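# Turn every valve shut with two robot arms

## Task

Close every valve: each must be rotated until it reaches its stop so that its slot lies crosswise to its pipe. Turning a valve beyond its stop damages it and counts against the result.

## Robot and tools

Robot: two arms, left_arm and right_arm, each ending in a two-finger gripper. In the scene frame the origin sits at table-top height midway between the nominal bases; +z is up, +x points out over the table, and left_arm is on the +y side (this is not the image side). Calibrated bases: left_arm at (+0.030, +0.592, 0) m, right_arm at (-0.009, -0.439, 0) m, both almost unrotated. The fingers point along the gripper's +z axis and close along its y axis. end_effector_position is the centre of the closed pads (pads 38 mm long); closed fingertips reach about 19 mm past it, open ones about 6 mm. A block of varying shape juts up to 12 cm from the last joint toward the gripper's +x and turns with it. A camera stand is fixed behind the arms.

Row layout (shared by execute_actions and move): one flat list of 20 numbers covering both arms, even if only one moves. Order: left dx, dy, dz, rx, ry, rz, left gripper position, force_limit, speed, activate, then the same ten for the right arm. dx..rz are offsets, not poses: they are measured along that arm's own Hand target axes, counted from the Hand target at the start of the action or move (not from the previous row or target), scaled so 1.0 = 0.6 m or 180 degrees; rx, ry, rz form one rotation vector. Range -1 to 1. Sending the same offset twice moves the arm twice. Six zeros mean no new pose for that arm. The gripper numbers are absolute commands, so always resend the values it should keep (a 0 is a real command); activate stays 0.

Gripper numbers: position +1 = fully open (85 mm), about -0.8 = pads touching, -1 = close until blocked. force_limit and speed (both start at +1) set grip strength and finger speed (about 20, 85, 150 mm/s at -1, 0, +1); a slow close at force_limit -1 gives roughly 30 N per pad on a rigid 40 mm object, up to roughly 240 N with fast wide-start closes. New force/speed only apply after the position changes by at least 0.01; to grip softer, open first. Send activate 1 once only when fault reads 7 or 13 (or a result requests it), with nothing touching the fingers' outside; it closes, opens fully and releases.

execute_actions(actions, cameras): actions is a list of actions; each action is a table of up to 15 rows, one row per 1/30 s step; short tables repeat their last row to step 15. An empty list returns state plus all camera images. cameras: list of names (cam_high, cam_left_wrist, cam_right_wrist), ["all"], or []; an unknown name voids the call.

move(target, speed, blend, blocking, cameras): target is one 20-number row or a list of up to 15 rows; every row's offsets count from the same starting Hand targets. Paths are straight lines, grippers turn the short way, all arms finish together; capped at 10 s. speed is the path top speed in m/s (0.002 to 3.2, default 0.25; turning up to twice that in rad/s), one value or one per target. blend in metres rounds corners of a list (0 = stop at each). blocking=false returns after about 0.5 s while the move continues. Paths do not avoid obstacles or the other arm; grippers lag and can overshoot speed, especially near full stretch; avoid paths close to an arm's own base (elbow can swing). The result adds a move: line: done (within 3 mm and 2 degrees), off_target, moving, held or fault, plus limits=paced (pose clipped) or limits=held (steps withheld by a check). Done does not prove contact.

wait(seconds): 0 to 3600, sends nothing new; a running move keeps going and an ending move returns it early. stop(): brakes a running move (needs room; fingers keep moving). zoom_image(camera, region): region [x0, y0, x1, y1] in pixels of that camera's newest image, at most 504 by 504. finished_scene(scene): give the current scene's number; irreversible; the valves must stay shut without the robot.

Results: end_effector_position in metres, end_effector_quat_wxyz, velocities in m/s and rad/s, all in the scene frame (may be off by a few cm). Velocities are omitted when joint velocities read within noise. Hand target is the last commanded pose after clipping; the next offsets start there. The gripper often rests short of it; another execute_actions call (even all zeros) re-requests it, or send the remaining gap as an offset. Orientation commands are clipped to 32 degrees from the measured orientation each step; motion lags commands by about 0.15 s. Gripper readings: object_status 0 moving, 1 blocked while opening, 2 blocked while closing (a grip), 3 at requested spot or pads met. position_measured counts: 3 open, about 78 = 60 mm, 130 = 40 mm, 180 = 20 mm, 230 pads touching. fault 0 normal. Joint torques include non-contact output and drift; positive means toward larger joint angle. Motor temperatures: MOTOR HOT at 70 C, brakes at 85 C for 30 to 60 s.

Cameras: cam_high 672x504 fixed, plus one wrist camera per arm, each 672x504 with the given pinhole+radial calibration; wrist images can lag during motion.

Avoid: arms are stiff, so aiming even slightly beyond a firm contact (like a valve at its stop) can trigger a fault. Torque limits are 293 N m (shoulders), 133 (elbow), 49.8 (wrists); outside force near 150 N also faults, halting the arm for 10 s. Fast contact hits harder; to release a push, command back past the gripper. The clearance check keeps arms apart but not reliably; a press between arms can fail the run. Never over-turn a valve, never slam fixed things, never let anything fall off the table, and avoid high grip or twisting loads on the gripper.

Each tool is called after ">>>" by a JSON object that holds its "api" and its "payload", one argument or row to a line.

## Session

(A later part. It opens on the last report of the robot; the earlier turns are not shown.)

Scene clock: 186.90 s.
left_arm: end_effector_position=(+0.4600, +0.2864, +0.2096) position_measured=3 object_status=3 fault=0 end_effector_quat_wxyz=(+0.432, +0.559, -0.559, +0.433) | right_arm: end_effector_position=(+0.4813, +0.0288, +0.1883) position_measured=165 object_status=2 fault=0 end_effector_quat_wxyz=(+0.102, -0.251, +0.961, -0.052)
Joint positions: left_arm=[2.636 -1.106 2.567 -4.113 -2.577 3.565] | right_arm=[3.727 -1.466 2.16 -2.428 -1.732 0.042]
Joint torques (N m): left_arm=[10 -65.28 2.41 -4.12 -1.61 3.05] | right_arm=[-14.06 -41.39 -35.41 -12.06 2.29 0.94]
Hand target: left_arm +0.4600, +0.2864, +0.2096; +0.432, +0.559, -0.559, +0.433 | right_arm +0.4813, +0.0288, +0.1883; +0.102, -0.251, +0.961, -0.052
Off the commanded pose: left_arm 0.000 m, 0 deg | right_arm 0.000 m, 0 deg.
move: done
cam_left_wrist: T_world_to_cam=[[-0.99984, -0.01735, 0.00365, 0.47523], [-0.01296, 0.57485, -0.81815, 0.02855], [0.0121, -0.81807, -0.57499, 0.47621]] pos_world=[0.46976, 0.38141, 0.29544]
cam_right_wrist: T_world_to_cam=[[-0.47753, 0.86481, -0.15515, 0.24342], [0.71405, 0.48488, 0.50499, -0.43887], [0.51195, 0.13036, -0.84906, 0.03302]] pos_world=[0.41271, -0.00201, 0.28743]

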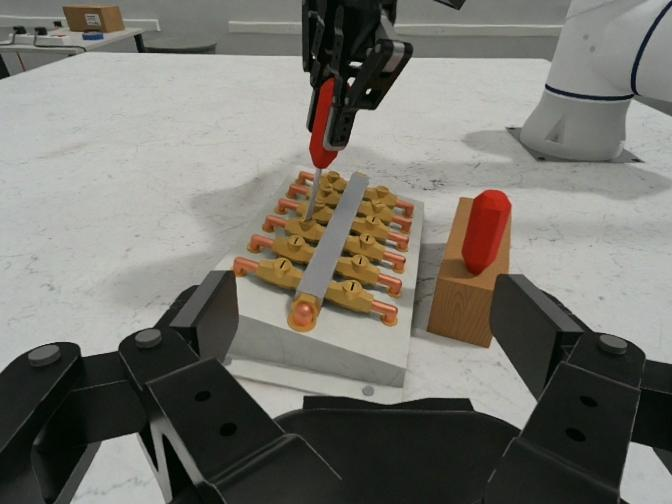

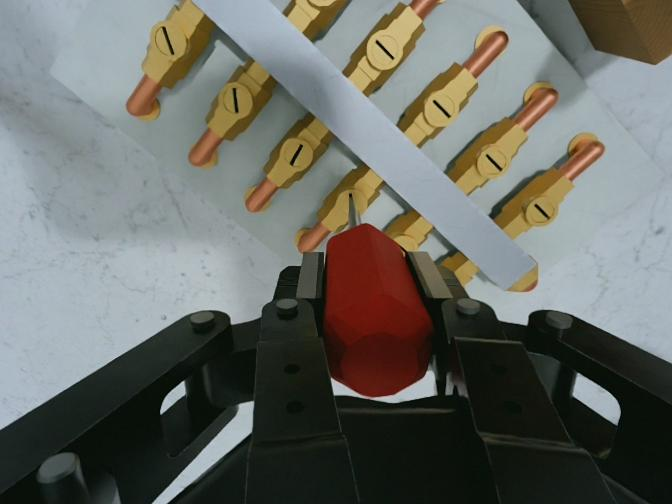

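>>> {"api": "move", "payload": {
  "target": [0,0,0,0,0,0,1,1,1,0,0,0,0.002,0,0,0,-0.97,0.6,-1,0],
  "speed": 0.02
}}

>>> {"api": "move", "payload": {
  "target": [0,0,0,0,0,0,1,1,1,0,0,0,0.001,0,0,0,-0.97,0.6,-1,0],
  "speed": 0.015
}}

>>> {"api": "move", "payload": {
  "target": [0,0,0,0,0,0,1,1,1,0,0,0,0.001,0,0,0,-0.97,0.6,-1,0],
  "speed": 0.015,
  "cameras": ["cam_left_wrist","cam_right_wrist"]
}}

>>> {"api": "zoom_image", "payload": {
  "camera": "cam_right_wrist",
  "region": [340, 182, 360, 202]
}}

>>> {"api": "zoom_image", "payload": {
  "camera": "cam_left_wrist",
  "region": [298, 210, 318, 230]
}}

Scene clock: 187.67 s.
left_arm: end_effector_position=(+0.4600, +0.2864, +0.2096) position_measured=3 object_status=3 fault=0 end_effector_quat_wxyz=(+0.432, +0.559, -0.559, +0.433) | right_arm: end_effector_position=(+0.4815, +0.0287, +0.1871) position_measured=165 object_status=2 fault=0 end_effector_quat_wxyz=(+0.102, -0.251, +0.961, -0.052)
Joint positions: left_arm=[2.636 -1.106 2.567 -4.113 -2.577 3.565] | right_arm=[3.727 -1.464 2.16 -2.431 -1.732 0.042]
Joint torques (N m): left_arm=[13.41 -67.31 4.29 -4.95 -2.05 3.96] | right_arm=[-13.98 -42.07 -35.58 -11.98 2.39 -2.75]
Hand target: left_arm +0.4600, +0.2864, +0.2096; +0.432, +0.559, -0.559, +0.433 | right_arm +0.4815, +0.0287, +0.1871; +0.102, -0.251, +0.961, -0.052
Off the commanded pose: left_arm 0.000 m, 0 deg | right_arm 0.000 m, 0 deg.
move: done

Scene clock: 188.17 s.
left_arm: end_effector_position=(+0.4600, +0.2864, +0.2096) position_measured=3 object_status=3 fault=0 end_effector_quat_wxyz=(+0.432, +0.559, -0.559, +0.433) | right_arm: end_effector_position=(+0.4817, +0.0287, +0.1865) position_measured=165 object_status=2 fault=0 end_effector_quat_wxyz=(+0.102, -0.251, +0.961, -0.052)
Joint positions: left_arm=[2.636 -1.106 2.567 -4.113 -2.577 3.565] | right_arm=[3.727 -1.463 2.161 -2.432 -1.732 0.042]
Joint torques (N m): left_arm=[13.37 -65.31 3.79 -4.44 -2.15 3.54] | right_arm=[-14.13 -38.63 -34.41 -11.48 2.49 -2.68]
Hand target: left_arm +0.4600, +0.2864, +0.2096; +0.432, +0.559, -0.559, +0.433 | right_arm +0.4817, +0.0287, +0.1865; +0.102, -0.251, +0.961, -0.052
Off the commanded pose: left_arm 0.000 m, 0 deg | right_arm 0.000 m, 0 deg.
move: done

Scene clock: 188.67 s.
left_arm: end_effector_position=(+0.4600, +0.2864, +0.2096) position_measured=3 object_status=3 fault=0 end_effector_quat_wxyz=(+0.432, +0.559, -0.559, +0.433) | right_arm: end_effector_position=(+0.4818, +0.0287, +0.1860) position_measured=165 object_status=2 fault=0 end_effector_quat_wxyz=(+0.102, -0.251, +0.961, -0.052)
Joint positions: left_arm=[2.636 -1.106 2.567 -4.113 -2.577 3.565] | right_arm=[3.726 -1.462 2.161 -2.433 -1.732 0.041]
Joint torques (N m): left_arm=[15.82 -66.15 2.36 -4.92 -1.54 2.96] | right_arm=[-15.51 -33.38 -31.58 -10.78 2.4 -2.93]
Hand target: left_arm +0.4600, +0.2864, +0.2096; +0.432, +0.559, -0.559, +0.433 | right_arm +0.4818, +0.0287, +0.1860; +0.102, -0.251, +0.961, -0.052
Off the commanded pose: left_arm 0.000 m, 0 deg | right_arm 0.000 m, 0 deg.
move: done
cam_left_wrist: T_world_to_cam=[[-0.99984, -0.01735, 0.00365, 0.47523], [-0.01296, 0.57485, -0.81815, 0.02855], [0.0121, -0.81807, -0.57499, 0.47621]] pos_world=[0.46976, 0.38141, 0.29544]
cam_right_wrist: T_world_to_cam=[[-0.47723, 0.86498, -0.1551, 0.24325], [0.7142, 0.4846, 0.50506, -0.4381], [0.51203, 0.13026, -0.84903, 0.03078]] pos_world=[0.41321, -0.00211, 0.28513]

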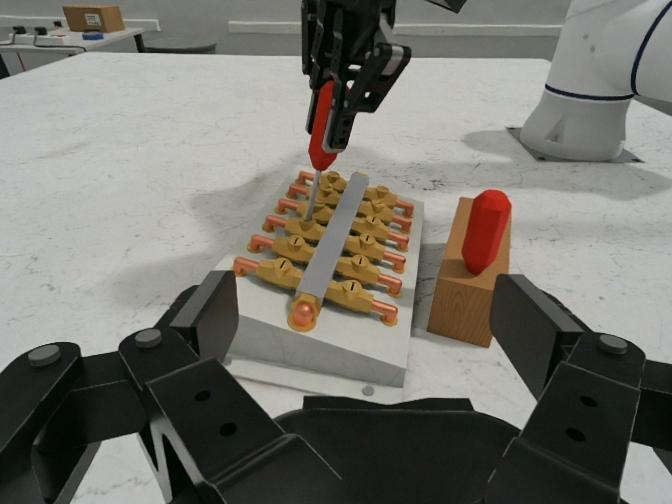

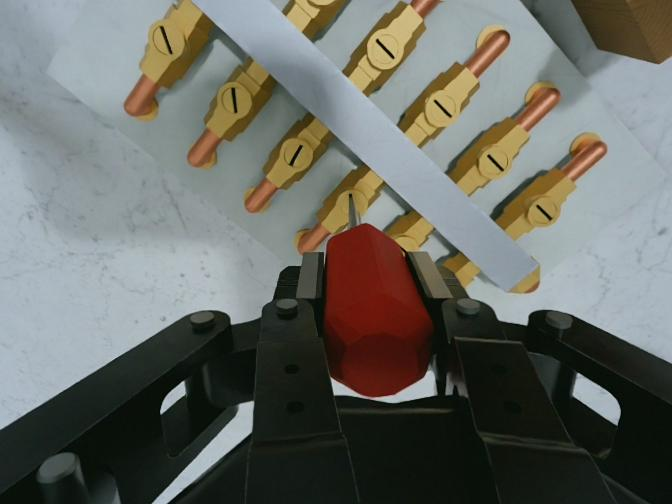

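Scaled by 25.200 from the camera's image (finer frame: 960x720).

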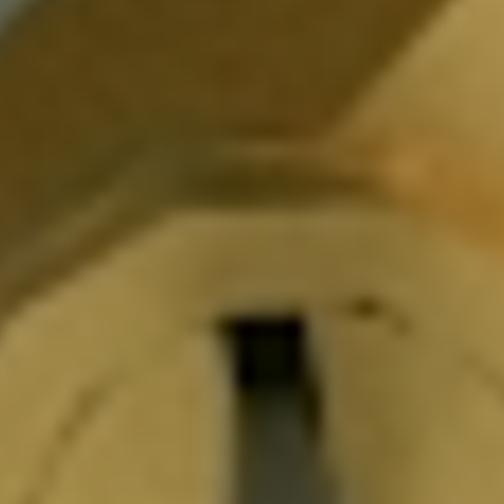

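Scaled by 25.200 from the camera's image (finer frame: 960x720).

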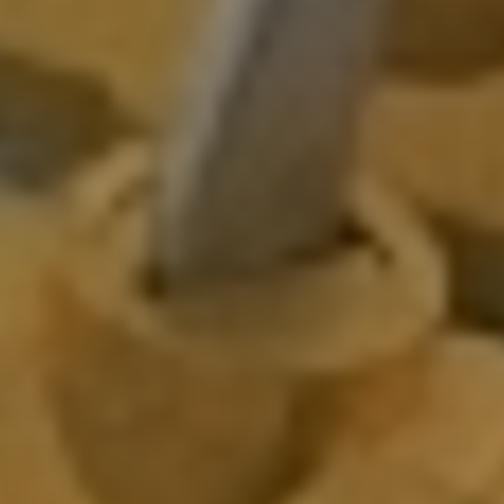

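>>> {"api": "move", "payload": {
  "target": [
    [0,0,0,0,0,0,1,1,1,0,0.0009,0.0016,0,0,0,-0.1111,-0.97,0.6,-1,0],
    [0,0,0,0,0,0,1,1,1,0,0.00235,0.0028,0,0,0,-0.2222,-0.97,0.6,-1,0]
  ],
  "speed": [0.25,0.15],
  "blend": [0.006,0],
  "cameras": ["cam_left_wrist","cam_right_wrist"]
}}

>>> {"api": "zoom_image", "payload": {
  "camera": "cam_right_wrist",
  "region": [340, 182, 360, 202]
}}

>>> {"api": "zoom_image", "payload": {
  "camera": "cam_left_wrist",
  "region": [298, 210, 318, 230]
}}

Scene clock: 191.37 s.
left_arm: end_effector_position=(+0.4600, +0.2864, +0.2096) position_measured=3 object_status=3 fault=0 end_effector_quat_wxyz=(+0.432, +0.559, -0.559, +0.433) | right_arm: end_effector_position=(+0.4798, +0.0295, +0.1855) position_measured=165 object_status=2 fault=0 end_effector_quat_wxyz=(+0.078, -0.564, +0.818, -0.084)
Joint positions: left_arm=[2.636 -1.106 2.567 -4.113 -2.577 3.565] | right_arm=[3.729 -1.463 2.163 -2.434 -1.733 -0.654]
Joint torques (N m): left_arm=[13.43 -65.96 1.94 -4.31 -1.69 2.95] | right_arm=[-3.62 -58.17 -28.07 -8.35 4.06 -2.59]
Hand target: left_arm +0.4600, +0.2864, +0.2096; +0.432, +0.559, -0.559, +0.433 | right_arm +0.4798, +0.0294, +0.1855; +0.078, -0.564, +0.818, -0.084
Off the commanded pose: left_arm 0.000 m, 0 deg | right_arm 0.000 m, 0 deg.
move: done
cam_left_wrist: T_world_to_cam=[[-0.99984, -0.01735, 0.00365, 0.47523], [-0.01296, 0.57485, -0.81815, 0.02855], [0.0121, -0.81807, -0.57499, 0.47621]] pos_world=[0.46976, 0.38141, 0.29544]
cam_right_wrist: T_world_to_cam=[[-0.91171, 0.34206, -0.22755, 0.47882], [0.24164, 0.89441, 0.37634, -0.19829], [0.33226, 0.28813, -0.8981, 0.12194]] pos_world=[0.44395, -0.02157, 0.29309]

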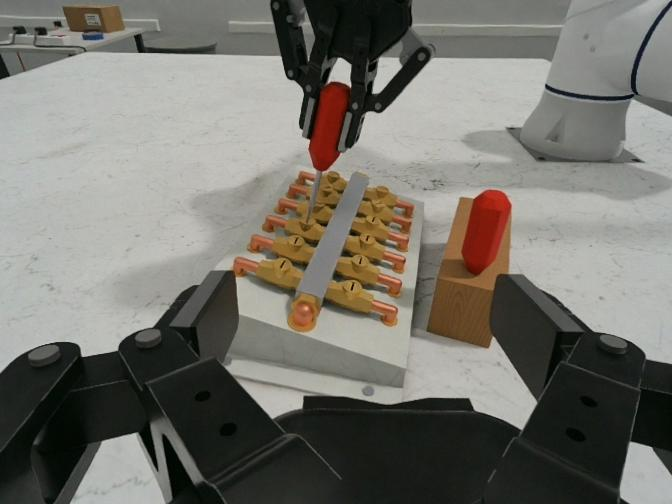

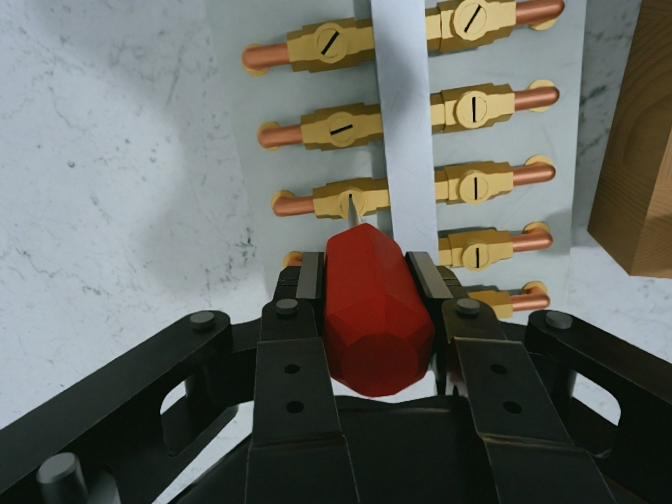

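Scaled by 25.200 from the camera's image (finer frame: 960x720).

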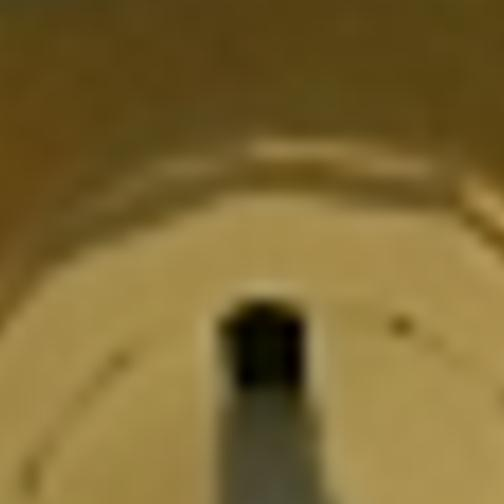

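Scaled by 25.200 from the camera's image (finer frame: 960x720).

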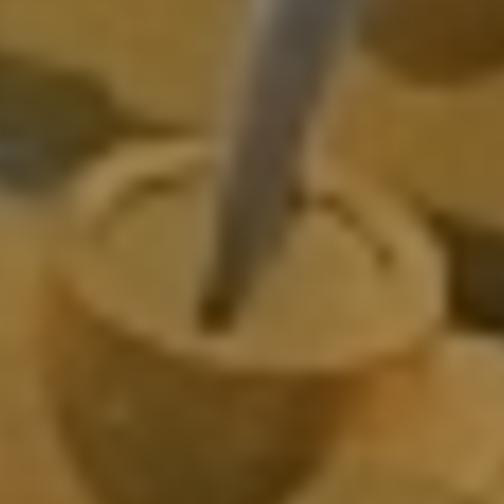

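Good. Finish with small steps.

>>> {"api": "move", "payload": {
  "target": [0,0,0,0,0,0,1,1,1,0,0,0.0002,0,0,0,-0.0167,-0.97,0.6,-1,0],
  "speed": 0.05
}}

>>> {"api": "move", "payload": {
  "target": [0,0,0,0,0,0,1,1,1,0,0,0.0001,0,0,0,-0.0083,-0.97,0.6,-1,0],
  "speed": 0.05
}}

>>> {"api": "move", "payload": {
  "target": [0,0,0,0,0,0,1,1,1,0,0,0.0001,0,0,0,-0.0056,-0.97,0.6,-1,0],
  "speed": 0.05,
  "cameras": ["cam_left_wrist","cam_right_wrist"]
}}

>>> {"api": "zoom_image", "payload": {
  "camera": "cam_right_wrist",
  "region": [340, 182, 360, 202]
}}

>>> {"api": "zoom_image", "payload": {
  "camera": "cam_left_wrist",
  "region": [298, 210, 318, 230]
}}

Scene clock: 192.57 s.
left_arm: end_effector_position=(+0.4600, +0.2864, +0.2096) position_measured=3 object_status=3 fault=0 end_effector_quat_wxyz=(+0.432, +0.559, -0.559, +0.433) | right_arm: end_effector_position=(+0.4797, +0.0295, +0.1854) position_measured=165 object_status=2 fault=0 end_effector_quat_wxyz=(+0.076, -0.585, +0.803, -0.086)
Joint positions: left_arm=[2.636 -1.106 2.567 -4.113 -2.577 3.565] | right_arm=[3.729 -1.463 2.163 -2.434 -1.733 -0.706]
Joint torques (N m): left_arm=[11.75 -66.8 1.97 -4.28 -1.93 3.52] | right_arm=[15.87 -56.3 -27.71 -8.5 0.09 -3.71]
Hand target: left_arm +0.4600, +0.2864, +0.2096; +0.432, +0.559, -0.559, +0.433 | right_arm +0.4797, +0.0295, +0.1854; +0.076, -0.586, +0.803, -0.086
Off the commanded pose: left_arm 0.000 m, 0 deg | right_arm 0.000 m, 0 deg.
move: done

Scene clock: 193.27 s.
left_arm: end_effector_position=(+0.4600, +0.2864, +0.2096) position_measured=3 object_status=3 fault=0 end_effector_quat_wxyz=(+0.432, +0.559, -0.559, +0.433) | right_arm: end_effector_position=(+0.4796, +0.0295, +0.1854) position_measured=165 object_status=2 fault=0 end_effector_quat_wxyz=(+0.074, -0.596, +0.795, -0.087)
Joint positions: left_arm=[2.636 -1.106 2.567 -4.113 -2.577 3.565] | right_arm=[3.729 -1.463 2.163 -2.434 -1.733 -0.732]
Joint torques (N m): left_arm=[13.32 -66.2 3.25 -3.93 -2.03 3.9] | right_arm=[15.23 -56.86 -28.35 -8.39 0.26 -4.24]
Hand target: left_arm +0.4600, +0.2864, +0.2096; +0.432, +0.559, -0.559, +0.433 | right_arm +0.4796, +0.0295, +0.1854; +0.074, -0.596, +0.795, -0.087
Off the commanded pose: left_arm 0.000 m, 0 deg | right_arm 0.000 m, 0 deg.
move: done

Scene clock: 193.83 s.
left_arm: end_effector_position=(+0.4600, +0.2864, +0.2096) position_measured=3 object_status=3 fault=0 end_effector_quat_wxyz=(+0.432, +0.559, -0.559, +0.433) | right_arm: end_effector_position=(+0.4796, +0.0295, +0.1854) position_measured=165 object_status=2 fault=0 end_effector_quat_wxyz=(+0.074, -0.603, +0.790, -0.088)
Joint positions: left_arm=[2.636 -1.106 2.567 -4.113 -2.577 3.565] | right_arm=[3.729 -1.463 2.163 -2.434 -1.733 -0.749]
Joint torques (N m): left_arm=[10.59 -63.68 3.65 -4.71 -2.05 3.33] | right_arm=[18.24 -55.49 -27.44 -8.27 0.04 -4.93]
Hand target: left_arm +0.4600, +0.2864, +0.2096; +0.432, +0.559, -0.559, +0.433 | right_arm +0.4796, +0.0295, +0.1854; +0.074, -0.603, +0.790, -0.088
Off the commanded pose: left_arm 0.000 m, 0 deg | right_arm 0.000 m, 0 deg.
move: done
cam_left_wrist: T_world_to_cam=[[-0.99984, -0.01735, 0.00365, 0.47523], [-0.01296, 0.57485, -0.81815, 0.02855], [0.0121, -0.81807, -0.57499, 0.47621]] pos_world=[0.46976, 0.38141, 0.29544]
cam_right_wrist: T_world_to_cam=[[-0.94053, 0.2505, -0.22946, 0.49549], [0.15844, 0.92096, 0.35599, -0.15538], [0.3005, 0.29847, -0.90588, 0.13834]] pos_world=[0.44907, -0.02231, 0.29433]

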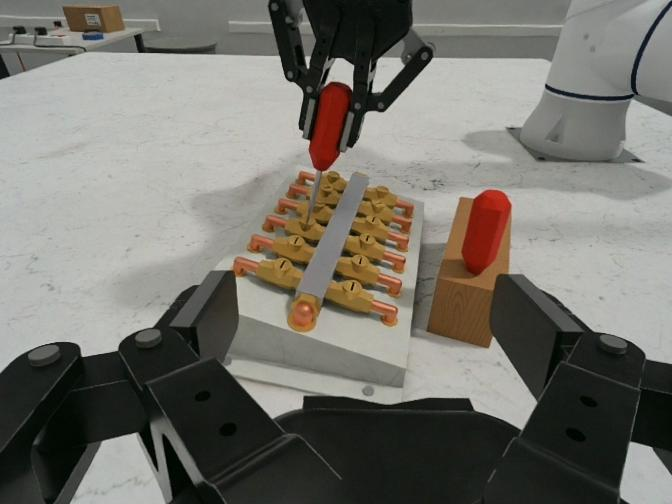

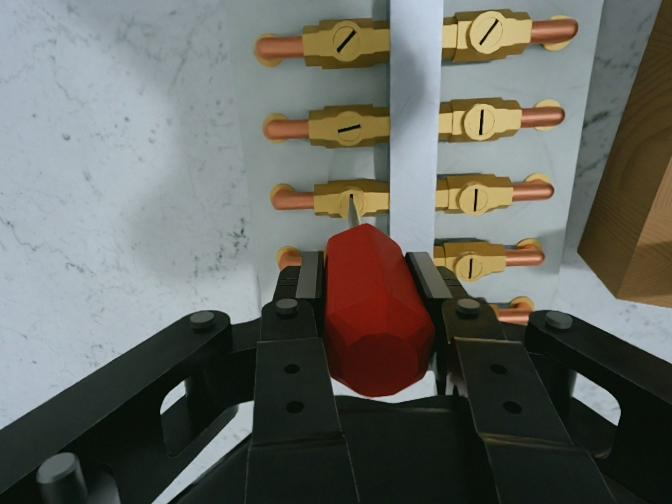

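Scaled by 25.200 from the camera's image (finer frame: 960x720).

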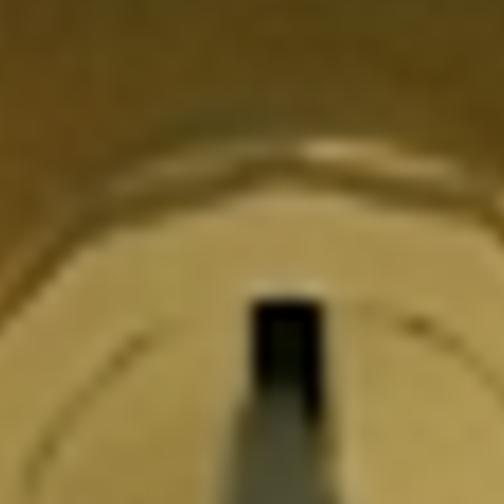

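Scaled by 25.200 from the camera's image (finer frame: 960x720).

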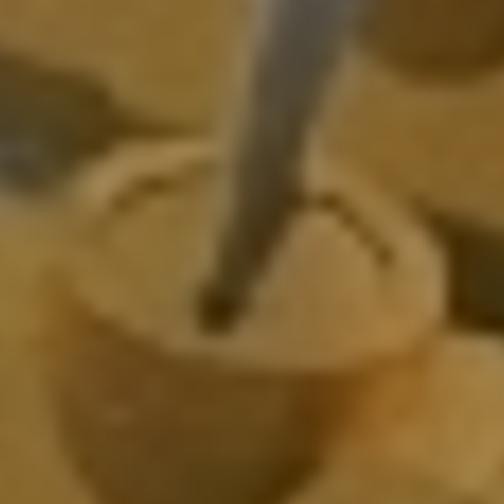

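>>> {"api": "move", "payload": {
  "target": [
    [0,0,0,0,0,0,1,1,1,0,0,0,0,0,0,0.03,-0.97,0.6,-1,0],
    [0,0,0,0,0,0,1,1,1,0,0,0,-0.018,0,0,0.06,-0.97,0.6,-1,0],
    [0,0,0,0,0,0,1,1,1,0,0.0698,-0.0102,-0.018,0,0,0.4722,-0.97,0.6,-1,0],
    [0,0,0,0,0,0,1,1,1,0,0.0698,-0.0102,-0.0103,0,0,0.4722,-0.97,0.6,-1,0]
  ],
  "speed": [0.1,0.15,0.3,0.08],
  "blend": [0,0.004,0.002,0],
  "cameras": ["cam_left_wrist","cam_right_wrist"]
}}

>>> {"api": "zoom_image", "payload": {
  "camera": "cam_right_wrist",
  "region": [335, 178, 365, 208]
}}

>>> {"api": "zoom_image", "payload": {
  "camera": "cam_left_wrist",
  "region": [300, 195, 330, 225]
}}

Scene clock: 198.57 s.
left_arm: end_effector_position=(+0.4600, +0.2864, +0.2096) position_measured=3 object_status=3 fault=0 end_effector_quat_wxyz=(+0.432, +0.559, -0.559, +0.433) | right_arm: end_effector_position=(+0.4730, -0.0122, +0.1924) position_measured=165 object_status=2 fault=0 end_effector_quat_wxyz=(+0.114, +0.089, +0.989, -0.015)
Joint positions: left_arm=[2.636 -1.106 2.567 -4.113 -2.577 3.565] | right_arm=[3.676 -1.527 2.22 -2.436 -1.724 0.68]
Joint torques (N m): left_arm=[11.64 -63.29 2.4 -4.76 -1.72 3.38] | right_arm=[-14.39 -34.57 -36.27 -12.03 -2.17 0.81]
Hand target: left_arm +0.4600, +0.2864, +0.2096; +0.432, +0.559, -0.559, +0.433 | right_arm +0.4730, -0.0122, +0.1924; +0.114, +0.089, +0.989, -0.015
Off the commanded pose: left_arm 0.000 m, 0 deg | right_arm 0.000 m, 0 deg.
move: done
cam_left_wrist: T_world_to_cam=[[-0.99984, -0.01735, 0.00365, 0.47523], [-0.01296, 0.57485, -0.81815, 0.02855], [0.0121, -0.81807, -0.57499, 0.47621]] pos_world=[0.46976, 0.38141, 0.29544]
cam_right_wrist: T_world_to_cam=[[0.17206, 0.985, -0.0131, -0.05766], [0.81729, -0.13532, 0.56011, -0.48215], [0.54993, -0.10708, -0.82832, 0.02131]] pos_world=[0.39226, -0.00617, 0.28696]

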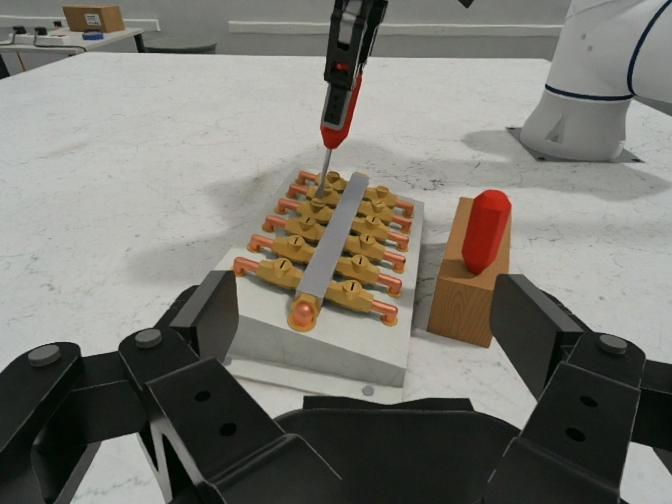

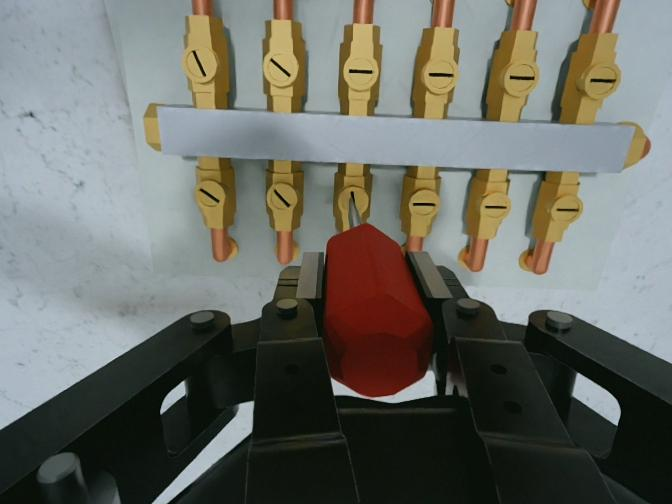

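Scaled by 16.800 from the camera's image (finer frame: 960x720).

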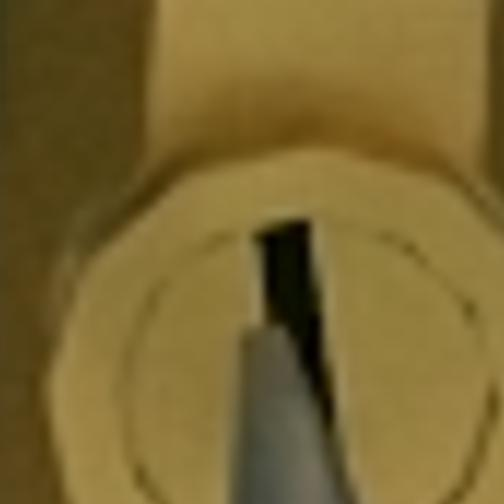

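Scaled by 16.800 from the camera's image (finer frame: 960x720).

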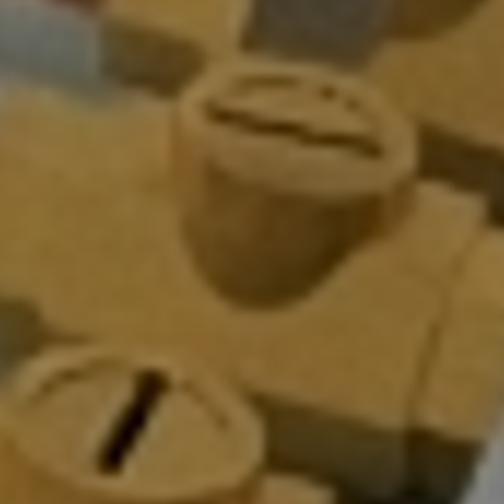

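>>> {"api": "move", "payload": {
  "target": [0,0,0,0,0,0,1,1,1,0,0.0005,0.0018,0.0065,0,0,0,-0.97,0.6,-1,0],
  "speed": 0.05,
  "cameras": ["cam_left_wrist","cam_right_wrist"]
}}

>>> {"api": "zoom_image", "payload": {
  "camera": "cam_right_wrist",
  "region": [340, 182, 360, 202]
}}

>>> {"api": "zoom_image", "payload": {
  "camera": "cam_left_wrist",
  "region": [308, 192, 328, 212]
}}

Scene clock: 199.37 s.
left_arm: end_effector_position=(+0.4600, +0.2864, +0.2096) position_measured=3 object_status=3 fault=0 end_effector_quat_wxyz=(+0.432, +0.559, -0.559, +0.433) | right_arm: end_effector_position=(+0.4737, -0.0113, +0.1886) position_measured=165 object_status=2 fault=0 end_effector_quat_wxyz=(+0.114, +0.089, +0.989, -0.015)
Joint positions: left_arm=[2.636 -1.106 2.567 -4.113 -2.577 3.565] | right_arm=[3.676 -1.52 2.221 -2.444 -1.724 0.681]
Joint torques (N m): left_arm=[12.41 -67.57 1.87 -5.1 -1.33 4.32] | right_arm=[10.65 -37.8 -36.04 -12.3 -2.39 0.87]
Hand target: left_arm +0.4600, +0.2864, +0.2096; +0.432, +0.559, -0.559, +0.433 | right_arm +0.4738, -0.0112, +0.1885; +0.114, +0.089, +0.989, -0.015
Off the commanded pose: left_arm 0.000 m, 0 deg | right_arm 0.000 m, 0 deg.
move: done
cam_left_wrist: T_world_to_cam=[[-0.99984, -0.01735, 0.00365, 0.47523], [-0.01296, 0.57485, -0.81815, 0.02855], [0.0121, -0.81807, -0.57499, 0.47621]] pos_world=[0.46976, 0.38141, 0.29544]
cam_right_wrist: T_world_to_cam=[[0.17241, 0.98494, -0.0131, -0.05887], [0.81723, -0.13561, 0.56013, -0.48048], [0.54992, -0.10728, -0.8283, 0.01774]] pos_world=[0.39306, -0.00527, 0.28306]

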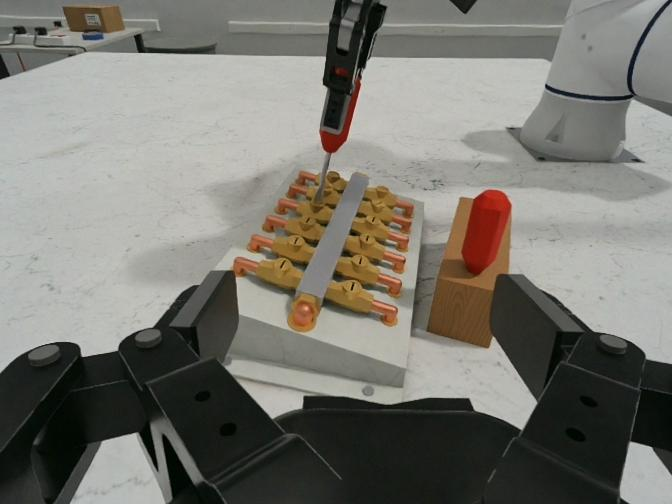

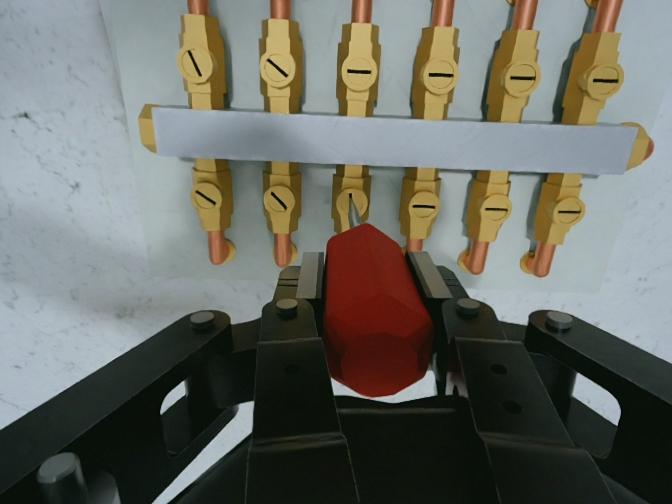

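Scaled by 25.200 from the camera's image (finer frame: 960x720).

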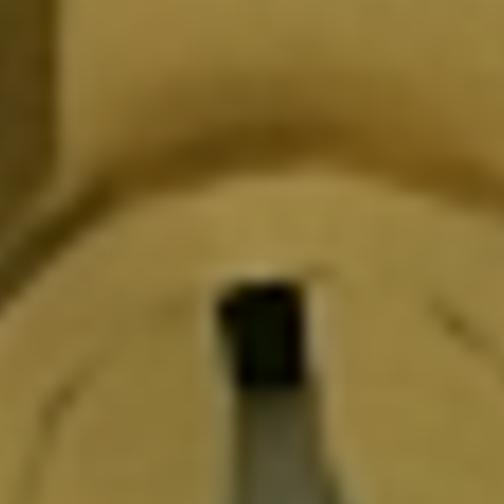

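Scaled by 25.200 from the camera's image (finer frame: 960x720).

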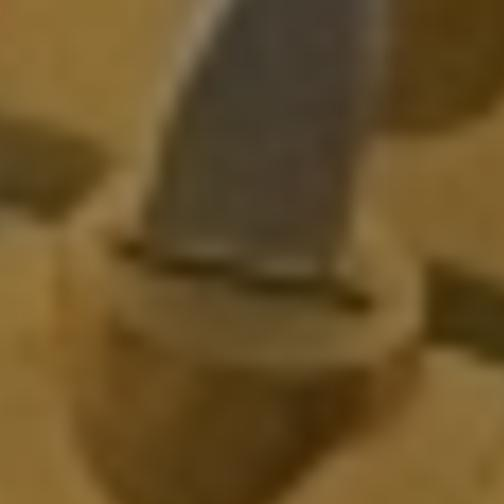

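>>> {"api": "move", "payload": {
  "target": [
    [0,0,0,0,0,0,1,1,1,0,0,-0.0002,0,0,0,0.0139,-0.97,0.6,-1,0],
    [0,0,0,0,0,0,1,1,1,0,0,-0.0002,0.0022,0,0,0.0139,-0.97,0.6,-1,0]
  ],
  "speed": [0.05,0.02]
}}

>>> {"api": "move", "payload": {
  "target": [0,0,0,0,0,0,1,1,1,0,0,0,0.001,0,0,0,-0.97,0.6,-1,0],
  "speed": 0.015
}}

>>> {"api": "move", "payload": {
  "target": [0,0,0,0,0,0,1,1,1,0,0,0,0.001,0,0,0,-0.97,0.6,-1,0],
  "speed": 0.015,
  "cameras": ["cam_left_wrist","cam_right_wrist"]
}}

>>> {"api": "zoom_image", "payload": {
  "camera": "cam_right_wrist",
  "region": [340, 182, 360, 202]
}}

>>> {"api": "zoom_image", "payload": {
  "camera": "cam_left_wrist",
  "region": [308, 192, 328, 212]
}}

Scene clock: 200.67 s.
left_arm: end_effector_position=(+0.4600, +0.2864, +0.2096) position_measured=3 object_status=3 fault=0 end_effector_quat_wxyz=(+0.432, +0.559, -0.559, +0.433) | right_arm: end_effector_position=(+0.4740, -0.0114, +0.1874) position_measured=165 object_status=2 fault=0 end_effector_quat_wxyz=(+0.114, +0.110, +0.987, -0.012) end_effector_velocity=(+0.002, +0.000, -0.001) end_effector_angular_velocity=(+0.001, -0.001, -0.003)
Joint positions: left_arm=[2.636 -1.106 2.567 -4.113 -2.577 3.565] | right_arm=[3.676 -1.518 2.222 -2.446 -1.724 0.724]
Joint velocities: left_arm=[within noise] | right_arm=[-0.002 0.003 0 -0.005 0 0.001]
Joint torques (N m): left_arm=[11.24 -68.2 4.18 -4.92 -1.48 3.57] | right_arm=[-14.15 -37.6 -35.85 -11.77 1.86 0.99]
Hand target: left_arm +0.4600, +0.2864, +0.2096; +0.432, +0.559, -0.559, +0.433 | right_arm +0.4740, -0.0114, +0.1872; +0.114, +0.110, +0.987, -0.012
Off the commanded pose: left_arm 0.000 m, 0 deg | right_arm 0.000 m, 0 deg.
move: done

Scene clock: 201.17 s.
left_arm: end_effector_position=(+0.4600, +0.2864, +0.2096) position_measured=3 object_status=3 fault=0 end_effector_quat_wxyz=(+0.432, +0.559, -0.559, +0.433) | right_arm: end_effector_position=(+0.4742, -0.0115, +0.1866) position_measured=165 object_status=2 fault=0 end_effector_quat_wxyz=(+0.114, +0.110, +0.987, -0.012)
Joint positions: left_arm=[2.636 -1.106 2.567 -4.113 -2.577 3.565] | right_arm=[3.676 -1.517 2.223 -2.448 -1.724 0.724]
Joint torques (N m): left_arm=[10.46 -68.43 2.74 -4.58 -1.48 3.5] | right_arm=[-14.31 -34.84 -35.74 -11.82 1.91 -0.96]
Hand target: left_arm +0.4600, +0.2864, +0.2096; +0.432, +0.559, -0.559, +0.433 | right_arm +0.4742, -0.0115, +0.1866; +0.114, +0.110, +0.987, -0.012
Off the commanded pose: left_arm 0.000 m, 0 deg | right_arm 0.000 m, 0 deg.
move: done

Scene clock: 201.67 s.
left_arm: end_effector_position=(+0.4600, +0.2864, +0.2096) position_measured=3 object_status=3 fault=0 end_effector_quat_wxyz=(+0.432, +0.559, -0.559, +0.433) | right_arm: end_effector_position=(+0.4743, -0.0115, +0.1860) position_measured=165 object_status=2 fault=0 end_effector_quat_wxyz=(+0.114, +0.110, +0.987, -0.012)
Joint positions: left_arm=[2.636 -1.106 2.567 -4.113 -2.577 3.565] | right_arm=[3.676 -1.516 2.223 -2.449 -1.724 0.724]
Joint torques (N m): left_arm=[11.03 -69.84 2.87 -4.85 -1.49 3.38] | right_arm=[-13.67 -34.34 -36.01 -12.1 1.99 -2.75]
Hand target: left_arm +0.4600, +0.2864, +0.2096; +0.432, +0.559, -0.559, +0.433 | right_arm +0.4743, -0.0115, +0.1860; +0.114, +0.110, +0.987, -0.012
Off the commanded pose: left_arm 0.000 m, 0 deg | right_arm 0.000 m, 0 deg.
move: done
cam_left_wrist: T_world_to_cam=[[-0.99984, -0.01735, 0.00365, 0.47523], [-0.01296, 0.57485, -0.81815, 0.02855], [0.0121, -0.81807, -0.57499, 0.47621]] pos_world=[0.46976, 0.38141, 0.29544]
cam_right_wrist: T_world_to_cam=[[0.21416, 0.97679, -0.00311, -0.0805], [0.80935, -0.17566, 0.56044, -0.47631], [0.54689, -0.12254, -0.82819, 0.01662]] pos_world=[0.39365, -0.003, 0.28046]

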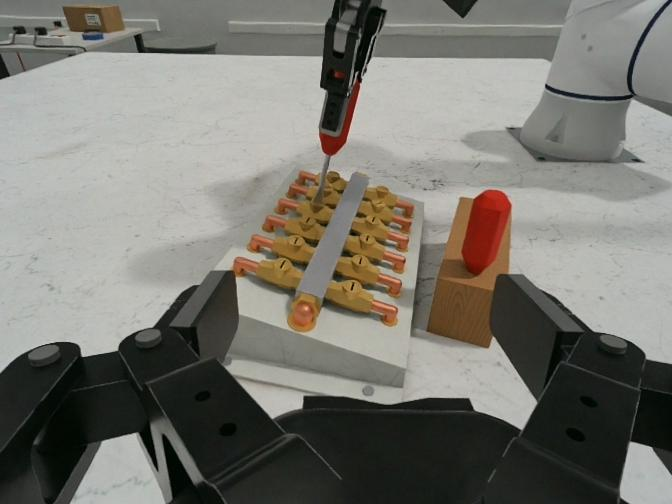

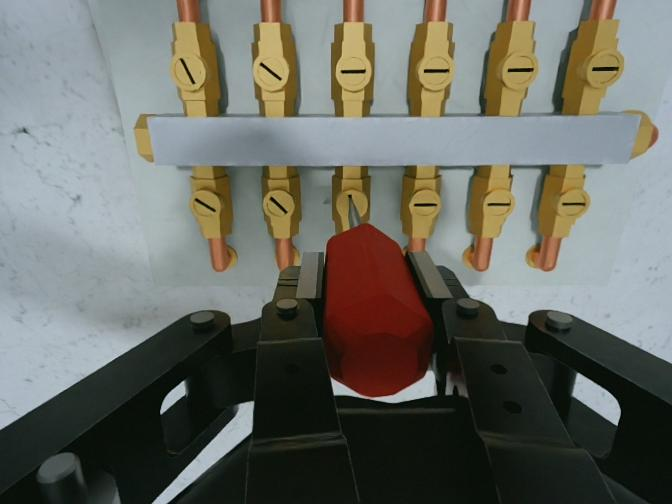

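Scaled by 25.200 from the camera's image (finer frame: 960x720).

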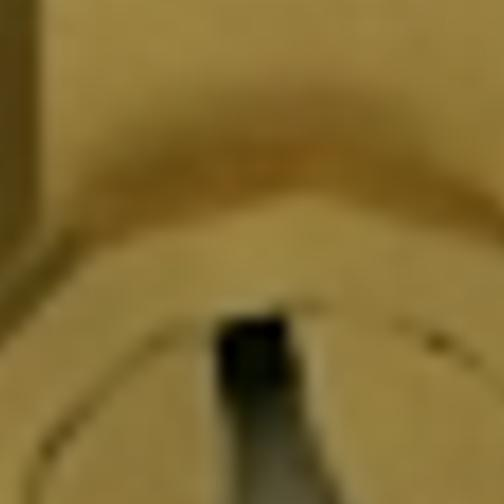

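Scaled by 25.200 from the camera's image (finer frame: 960x720).

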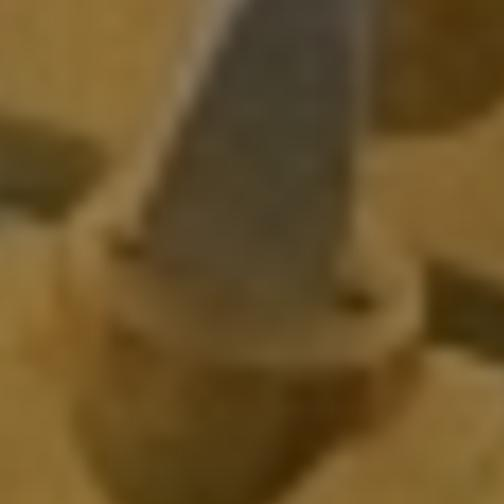

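>>> {"api": "move", "payload": {
  "target": [
    [0,0,0,0,0,0,1,1,1,0,0.0016,0.00225,0,0,0,-0.1667,-0.97,0.6,-1,0],
    [0,0,0,0,0,0,1,1,1,0,0.0041,0.0034,0,0,0,-0.3333,-0.97,0.6,-1,0],
    [0,0,0,0,0,0,1,1,1,0,0.0059,0.0034,0,0,0,-0.4444,-0.97,0.6,-1,0]
  ],
  "speed": [0.25,0.25,0.25],
  "blend": [0.01,0.01,0]
}}

>>> {"api": "move", "payload": {
  "target": [0,0,0,0,0,0,1,1,1,0,0.0001,0.0002,0,0,0,-0.0222,-0.97,0.6,-1,0],
  "speed": 0.05
}}

>>> {"api": "move", "payload": {
  "target": [0,0,0,0,0,0,1,1,1,0,0,0.0001,0,0,0,-0.0083,-0.97,0.6,-1,0],
  "speed": 0.05,
  "cameras": ["cam_left_wrist","cam_right_wrist"]
}}

>>> {"api": "zoom_image", "payload": {
  "camera": "cam_right_wrist",
  "region": [340, 182, 360, 202]
}}

>>> {"api": "zoom_image", "payload": {
  "camera": "cam_left_wrist",
  "region": [308, 192, 328, 212]
}}

Scene clock: 205.40 s.
left_arm: end_effector_position=(+0.4600, +0.2864, +0.2096) position_measured=3 object_status=3 fault=0 end_effector_quat_wxyz=(+0.432, +0.559, -0.559, +0.433) | right_arm: end_effector_position=(+0.4714, -0.0087, +0.1852) position_measured=165 object_status=2 fault=0 end_effector_quat_wxyz=(+0.079, -0.550, +0.827, -0.083)
Joint positions: left_arm=[2.636 -1.106 2.567 -4.113 -2.577 3.565] | right_arm=[3.682 -1.515 2.224 -2.45 -1.725 -0.666]
Joint torques (N m): left_arm=[9.62 -66.68 2.83 -5.56 -1.85 3.86] | right_arm=[-8.1 -55.07 -30.46 -9.23 4.85 -3.01]
Hand target: left_arm +0.4600, +0.2864, +0.2096; +0.432, +0.559, -0.559, +0.433 | right_arm +0.4714, -0.0087, +0.1852; +0.079, -0.550, +0.827, -0.083
Off the commanded pose: left_arm 0.000 m, 0 deg | right_arm 0.000 m, 0 deg.
move: done

Scene clock: 206.53 s.
left_arm: end_effector_position=(+0.4600, +0.2864, +0.2096) position_measured=3 object_status=3 fault=0 end_effector_quat_wxyz=(+0.432, +0.559, -0.559, +0.433) | right_arm: end_effector_position=(+0.4713, -0.0087, +0.1852) position_measured=165 object_status=2 fault=0 end_effector_quat_wxyz=(+0.076, -0.578, +0.808, -0.085)
Joint positions: left_arm=[2.636 -1.106 2.567 -4.113 -2.577 3.565] | right_arm=[3.682 -1.515 2.224 -2.45 -1.725 -0.735]
Joint torques (N m): left_arm=[11.88 -64.78 3.45 -5.17 -1.07 3.59] | right_arm=[15.95 -53.05 -29.82 -9.52 0.71 -3.37]
Hand target: left_arm +0.4600, +0.2864, +0.2096; +0.432, +0.559, -0.559, +0.433 | right_arm +0.4712, -0.0087, +0.1852; +0.076, -0.578, +0.808, -0.085
Off the commanded pose: left_arm 0.000 m, 0 deg | right_arm 0.000 m, 0 deg.
move: done

Scene clock: 207.23 s.
left_arm: end_effector_position=(+0.4600, +0.2864, +0.2096) position_measured=3 object_status=3 fault=0 end_effector_quat_wxyz=(+0.432, +0.559, -0.559, +0.433) | right_arm: end_effector_position=(+0.4712, -0.0087, +0.1852) position_measured=165 object_status=2 fault=0 end_effector_quat_wxyz=(+0.075, -0.589, +0.800, -0.086)
Joint positions: left_arm=[2.636 -1.106 2.567 -4.113 -2.577 3.565] | right_arm=[3.682 -1.515 2.224 -2.45 -1.725 -0.761]
Joint torques (N m): left_arm=[11.49 -69.64 1.65 -5.08 -1.73 3.28] | right_arm=[18.67 -53.08 -29.96 -9.34 1.1 -4.3]
Hand target: left_arm +0.4600, +0.2864, +0.2096; +0.432, +0.559, -0.559, +0.433 | right_arm +0.4712, -0.0087, +0.1852; +0.075, -0.589, +0.800, -0.086
Off the commanded pose: left_arm 0.000 m, 0 deg | right_arm 0.000 m, 0 deg.
move: done
cam_left_wrist: T_world_to_cam=[[-0.99984, -0.01735, 0.00365, 0.47523], [-0.01296, 0.57485, -0.81815, 0.02855], [0.0121, -0.81807, -0.57499, 0.47621]] pos_world=[0.46976, 0.38141, 0.29544]
cam_right_wrist: T_world_to_cam=[[-0.93098, 0.28431, -0.22901, 0.49279], [0.18918, 0.91221, 0.36344, -0.13468], [0.31224, 0.29503, -0.90303, 0.146]] pos_world=[0.43867, -0.06033, 0.29365]

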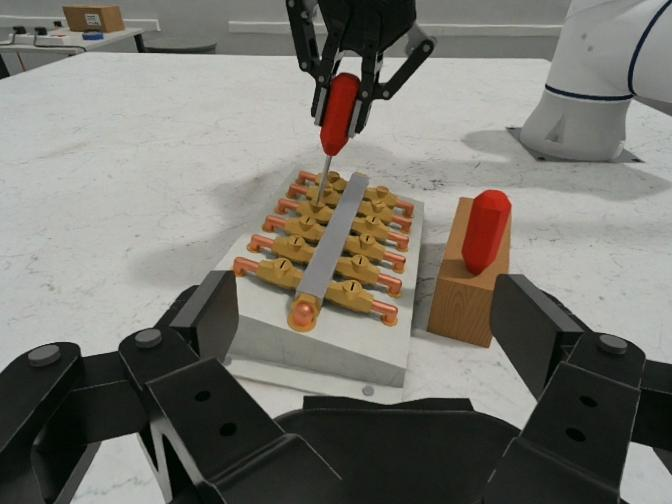

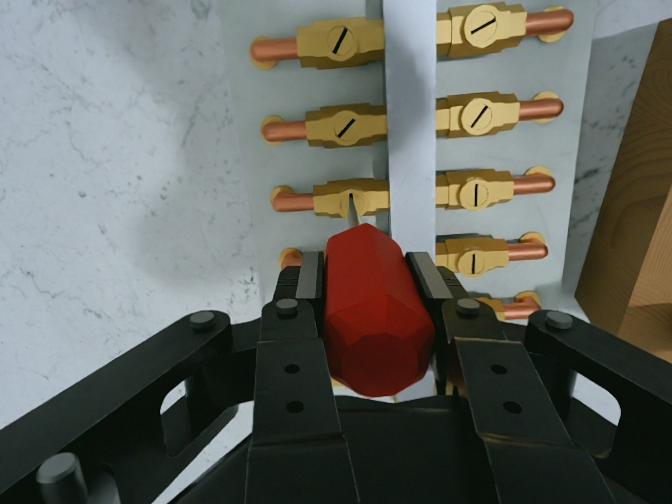

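Scaled by 25.200 from the camera's image (finer frame: 960x720).

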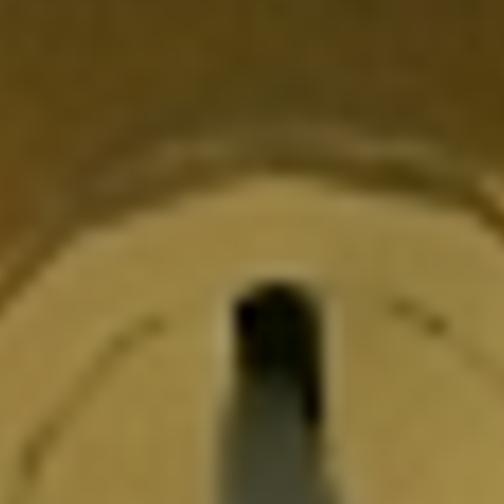

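Scaled by 25.200 from the camera's image (finer frame: 960x720).

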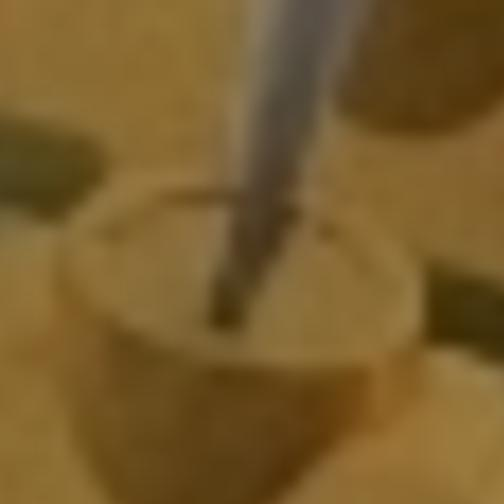

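>>> {"api": "move", "payload": {
  "target": [0,0,0,0,0,0,1,1,1,0,0,0.0001,0,0,0,-0.0083,-0.97,0.6,-1,0],
  "speed": 0.05,
  "cameras": ["cam_right_wrist"]
}}

>>> {"api": "zoom_image", "payload": {
  "camera": "cam_right_wrist",
  "region": [340, 182, 360, 202]
}}

>>> {"api": "zoom_image", "payload": {
  "camera": "cam_right_wrist",
  "region": [310, 10, 370, 70]
}}

>>> {"api": "zoom_image", "payload": {
  "camera": "cam_right_wrist",
  "region": [310, 95, 370, 155]
}}

Scene clock: 208.13 s.
left_arm: end_effector_position=(+0.4600, +0.2864, +0.2096) position_measured=3 object_status=3 fault=0 end_effector_quat_wxyz=(+0.432, +0.559, -0.559, +0.433) | right_arm: end_effector_position=(+0.4711, -0.0087, +0.1852) position_measured=165 object_status=2 fault=0 end_effector_quat_wxyz=(+0.074, -0.599, +0.792, -0.087)
Joint positions: left_arm=[2.636 -1.106 2.567 -4.113 -2.577 3.565] | right_arm=[3.682 -1.515 2.224 -2.45 -1.725 -0.787]
Joint torques (N m): left_arm=[11.1 -69.07 2.65 -5.62 -1.72 3.48] | right_arm=[20.5 -53.4 -31.99 -8.41 0.88 -4.45]
Hand target: left_arm +0.4600, +0.2864, +0.2096; +0.432, +0.559, -0.559, +0.433 | right_arm +0.4711, -0.0087, +0.1852; +0.074, -0.599, +0.792, -0.087
Off the commanded pose: left_arm 0.000 m, 0 deg | right_arm 0.000 m, 0 deg.
move: done
cam_right_wrist: T_world_to_cam=[[-0.9382, 0.25919, -0.22936, 0.496], [0.16634, 0.91882, 0.35792, -0.12281], [0.30351, 0.29765, -0.90514, 0.15049]] pos_world=[0.44009, -0.06052, 0.29393]

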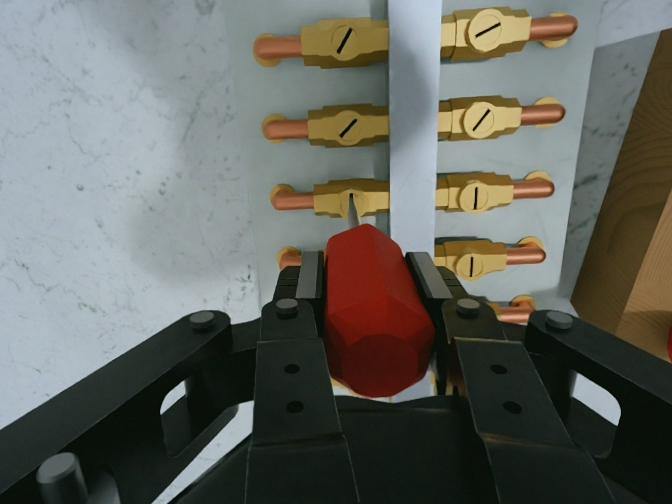

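Scaled by 25.200 from the camera's image (finer frame: 960x720).

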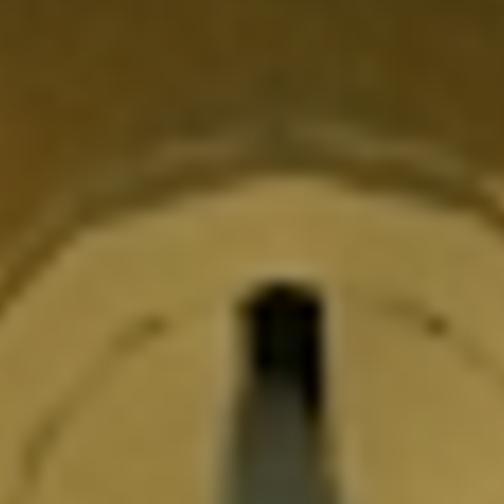

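Scaled by 8.400 from the camera's image (finer frame: 960x720).

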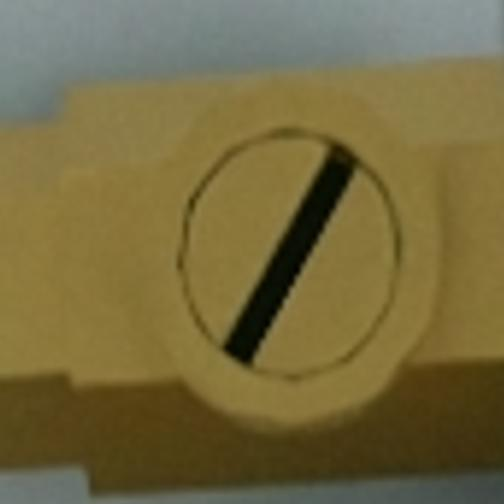

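Scaled by 8.400 from the camera's image (finer frame: 960x720).

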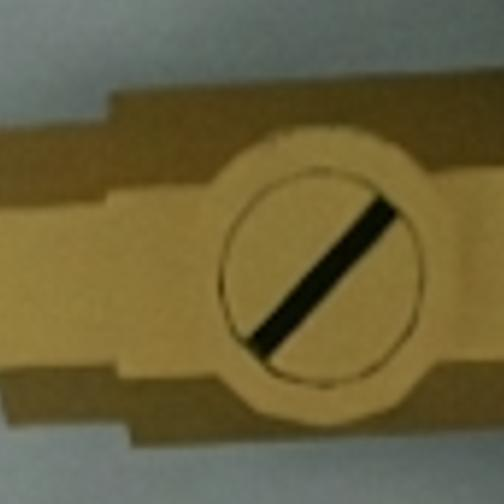

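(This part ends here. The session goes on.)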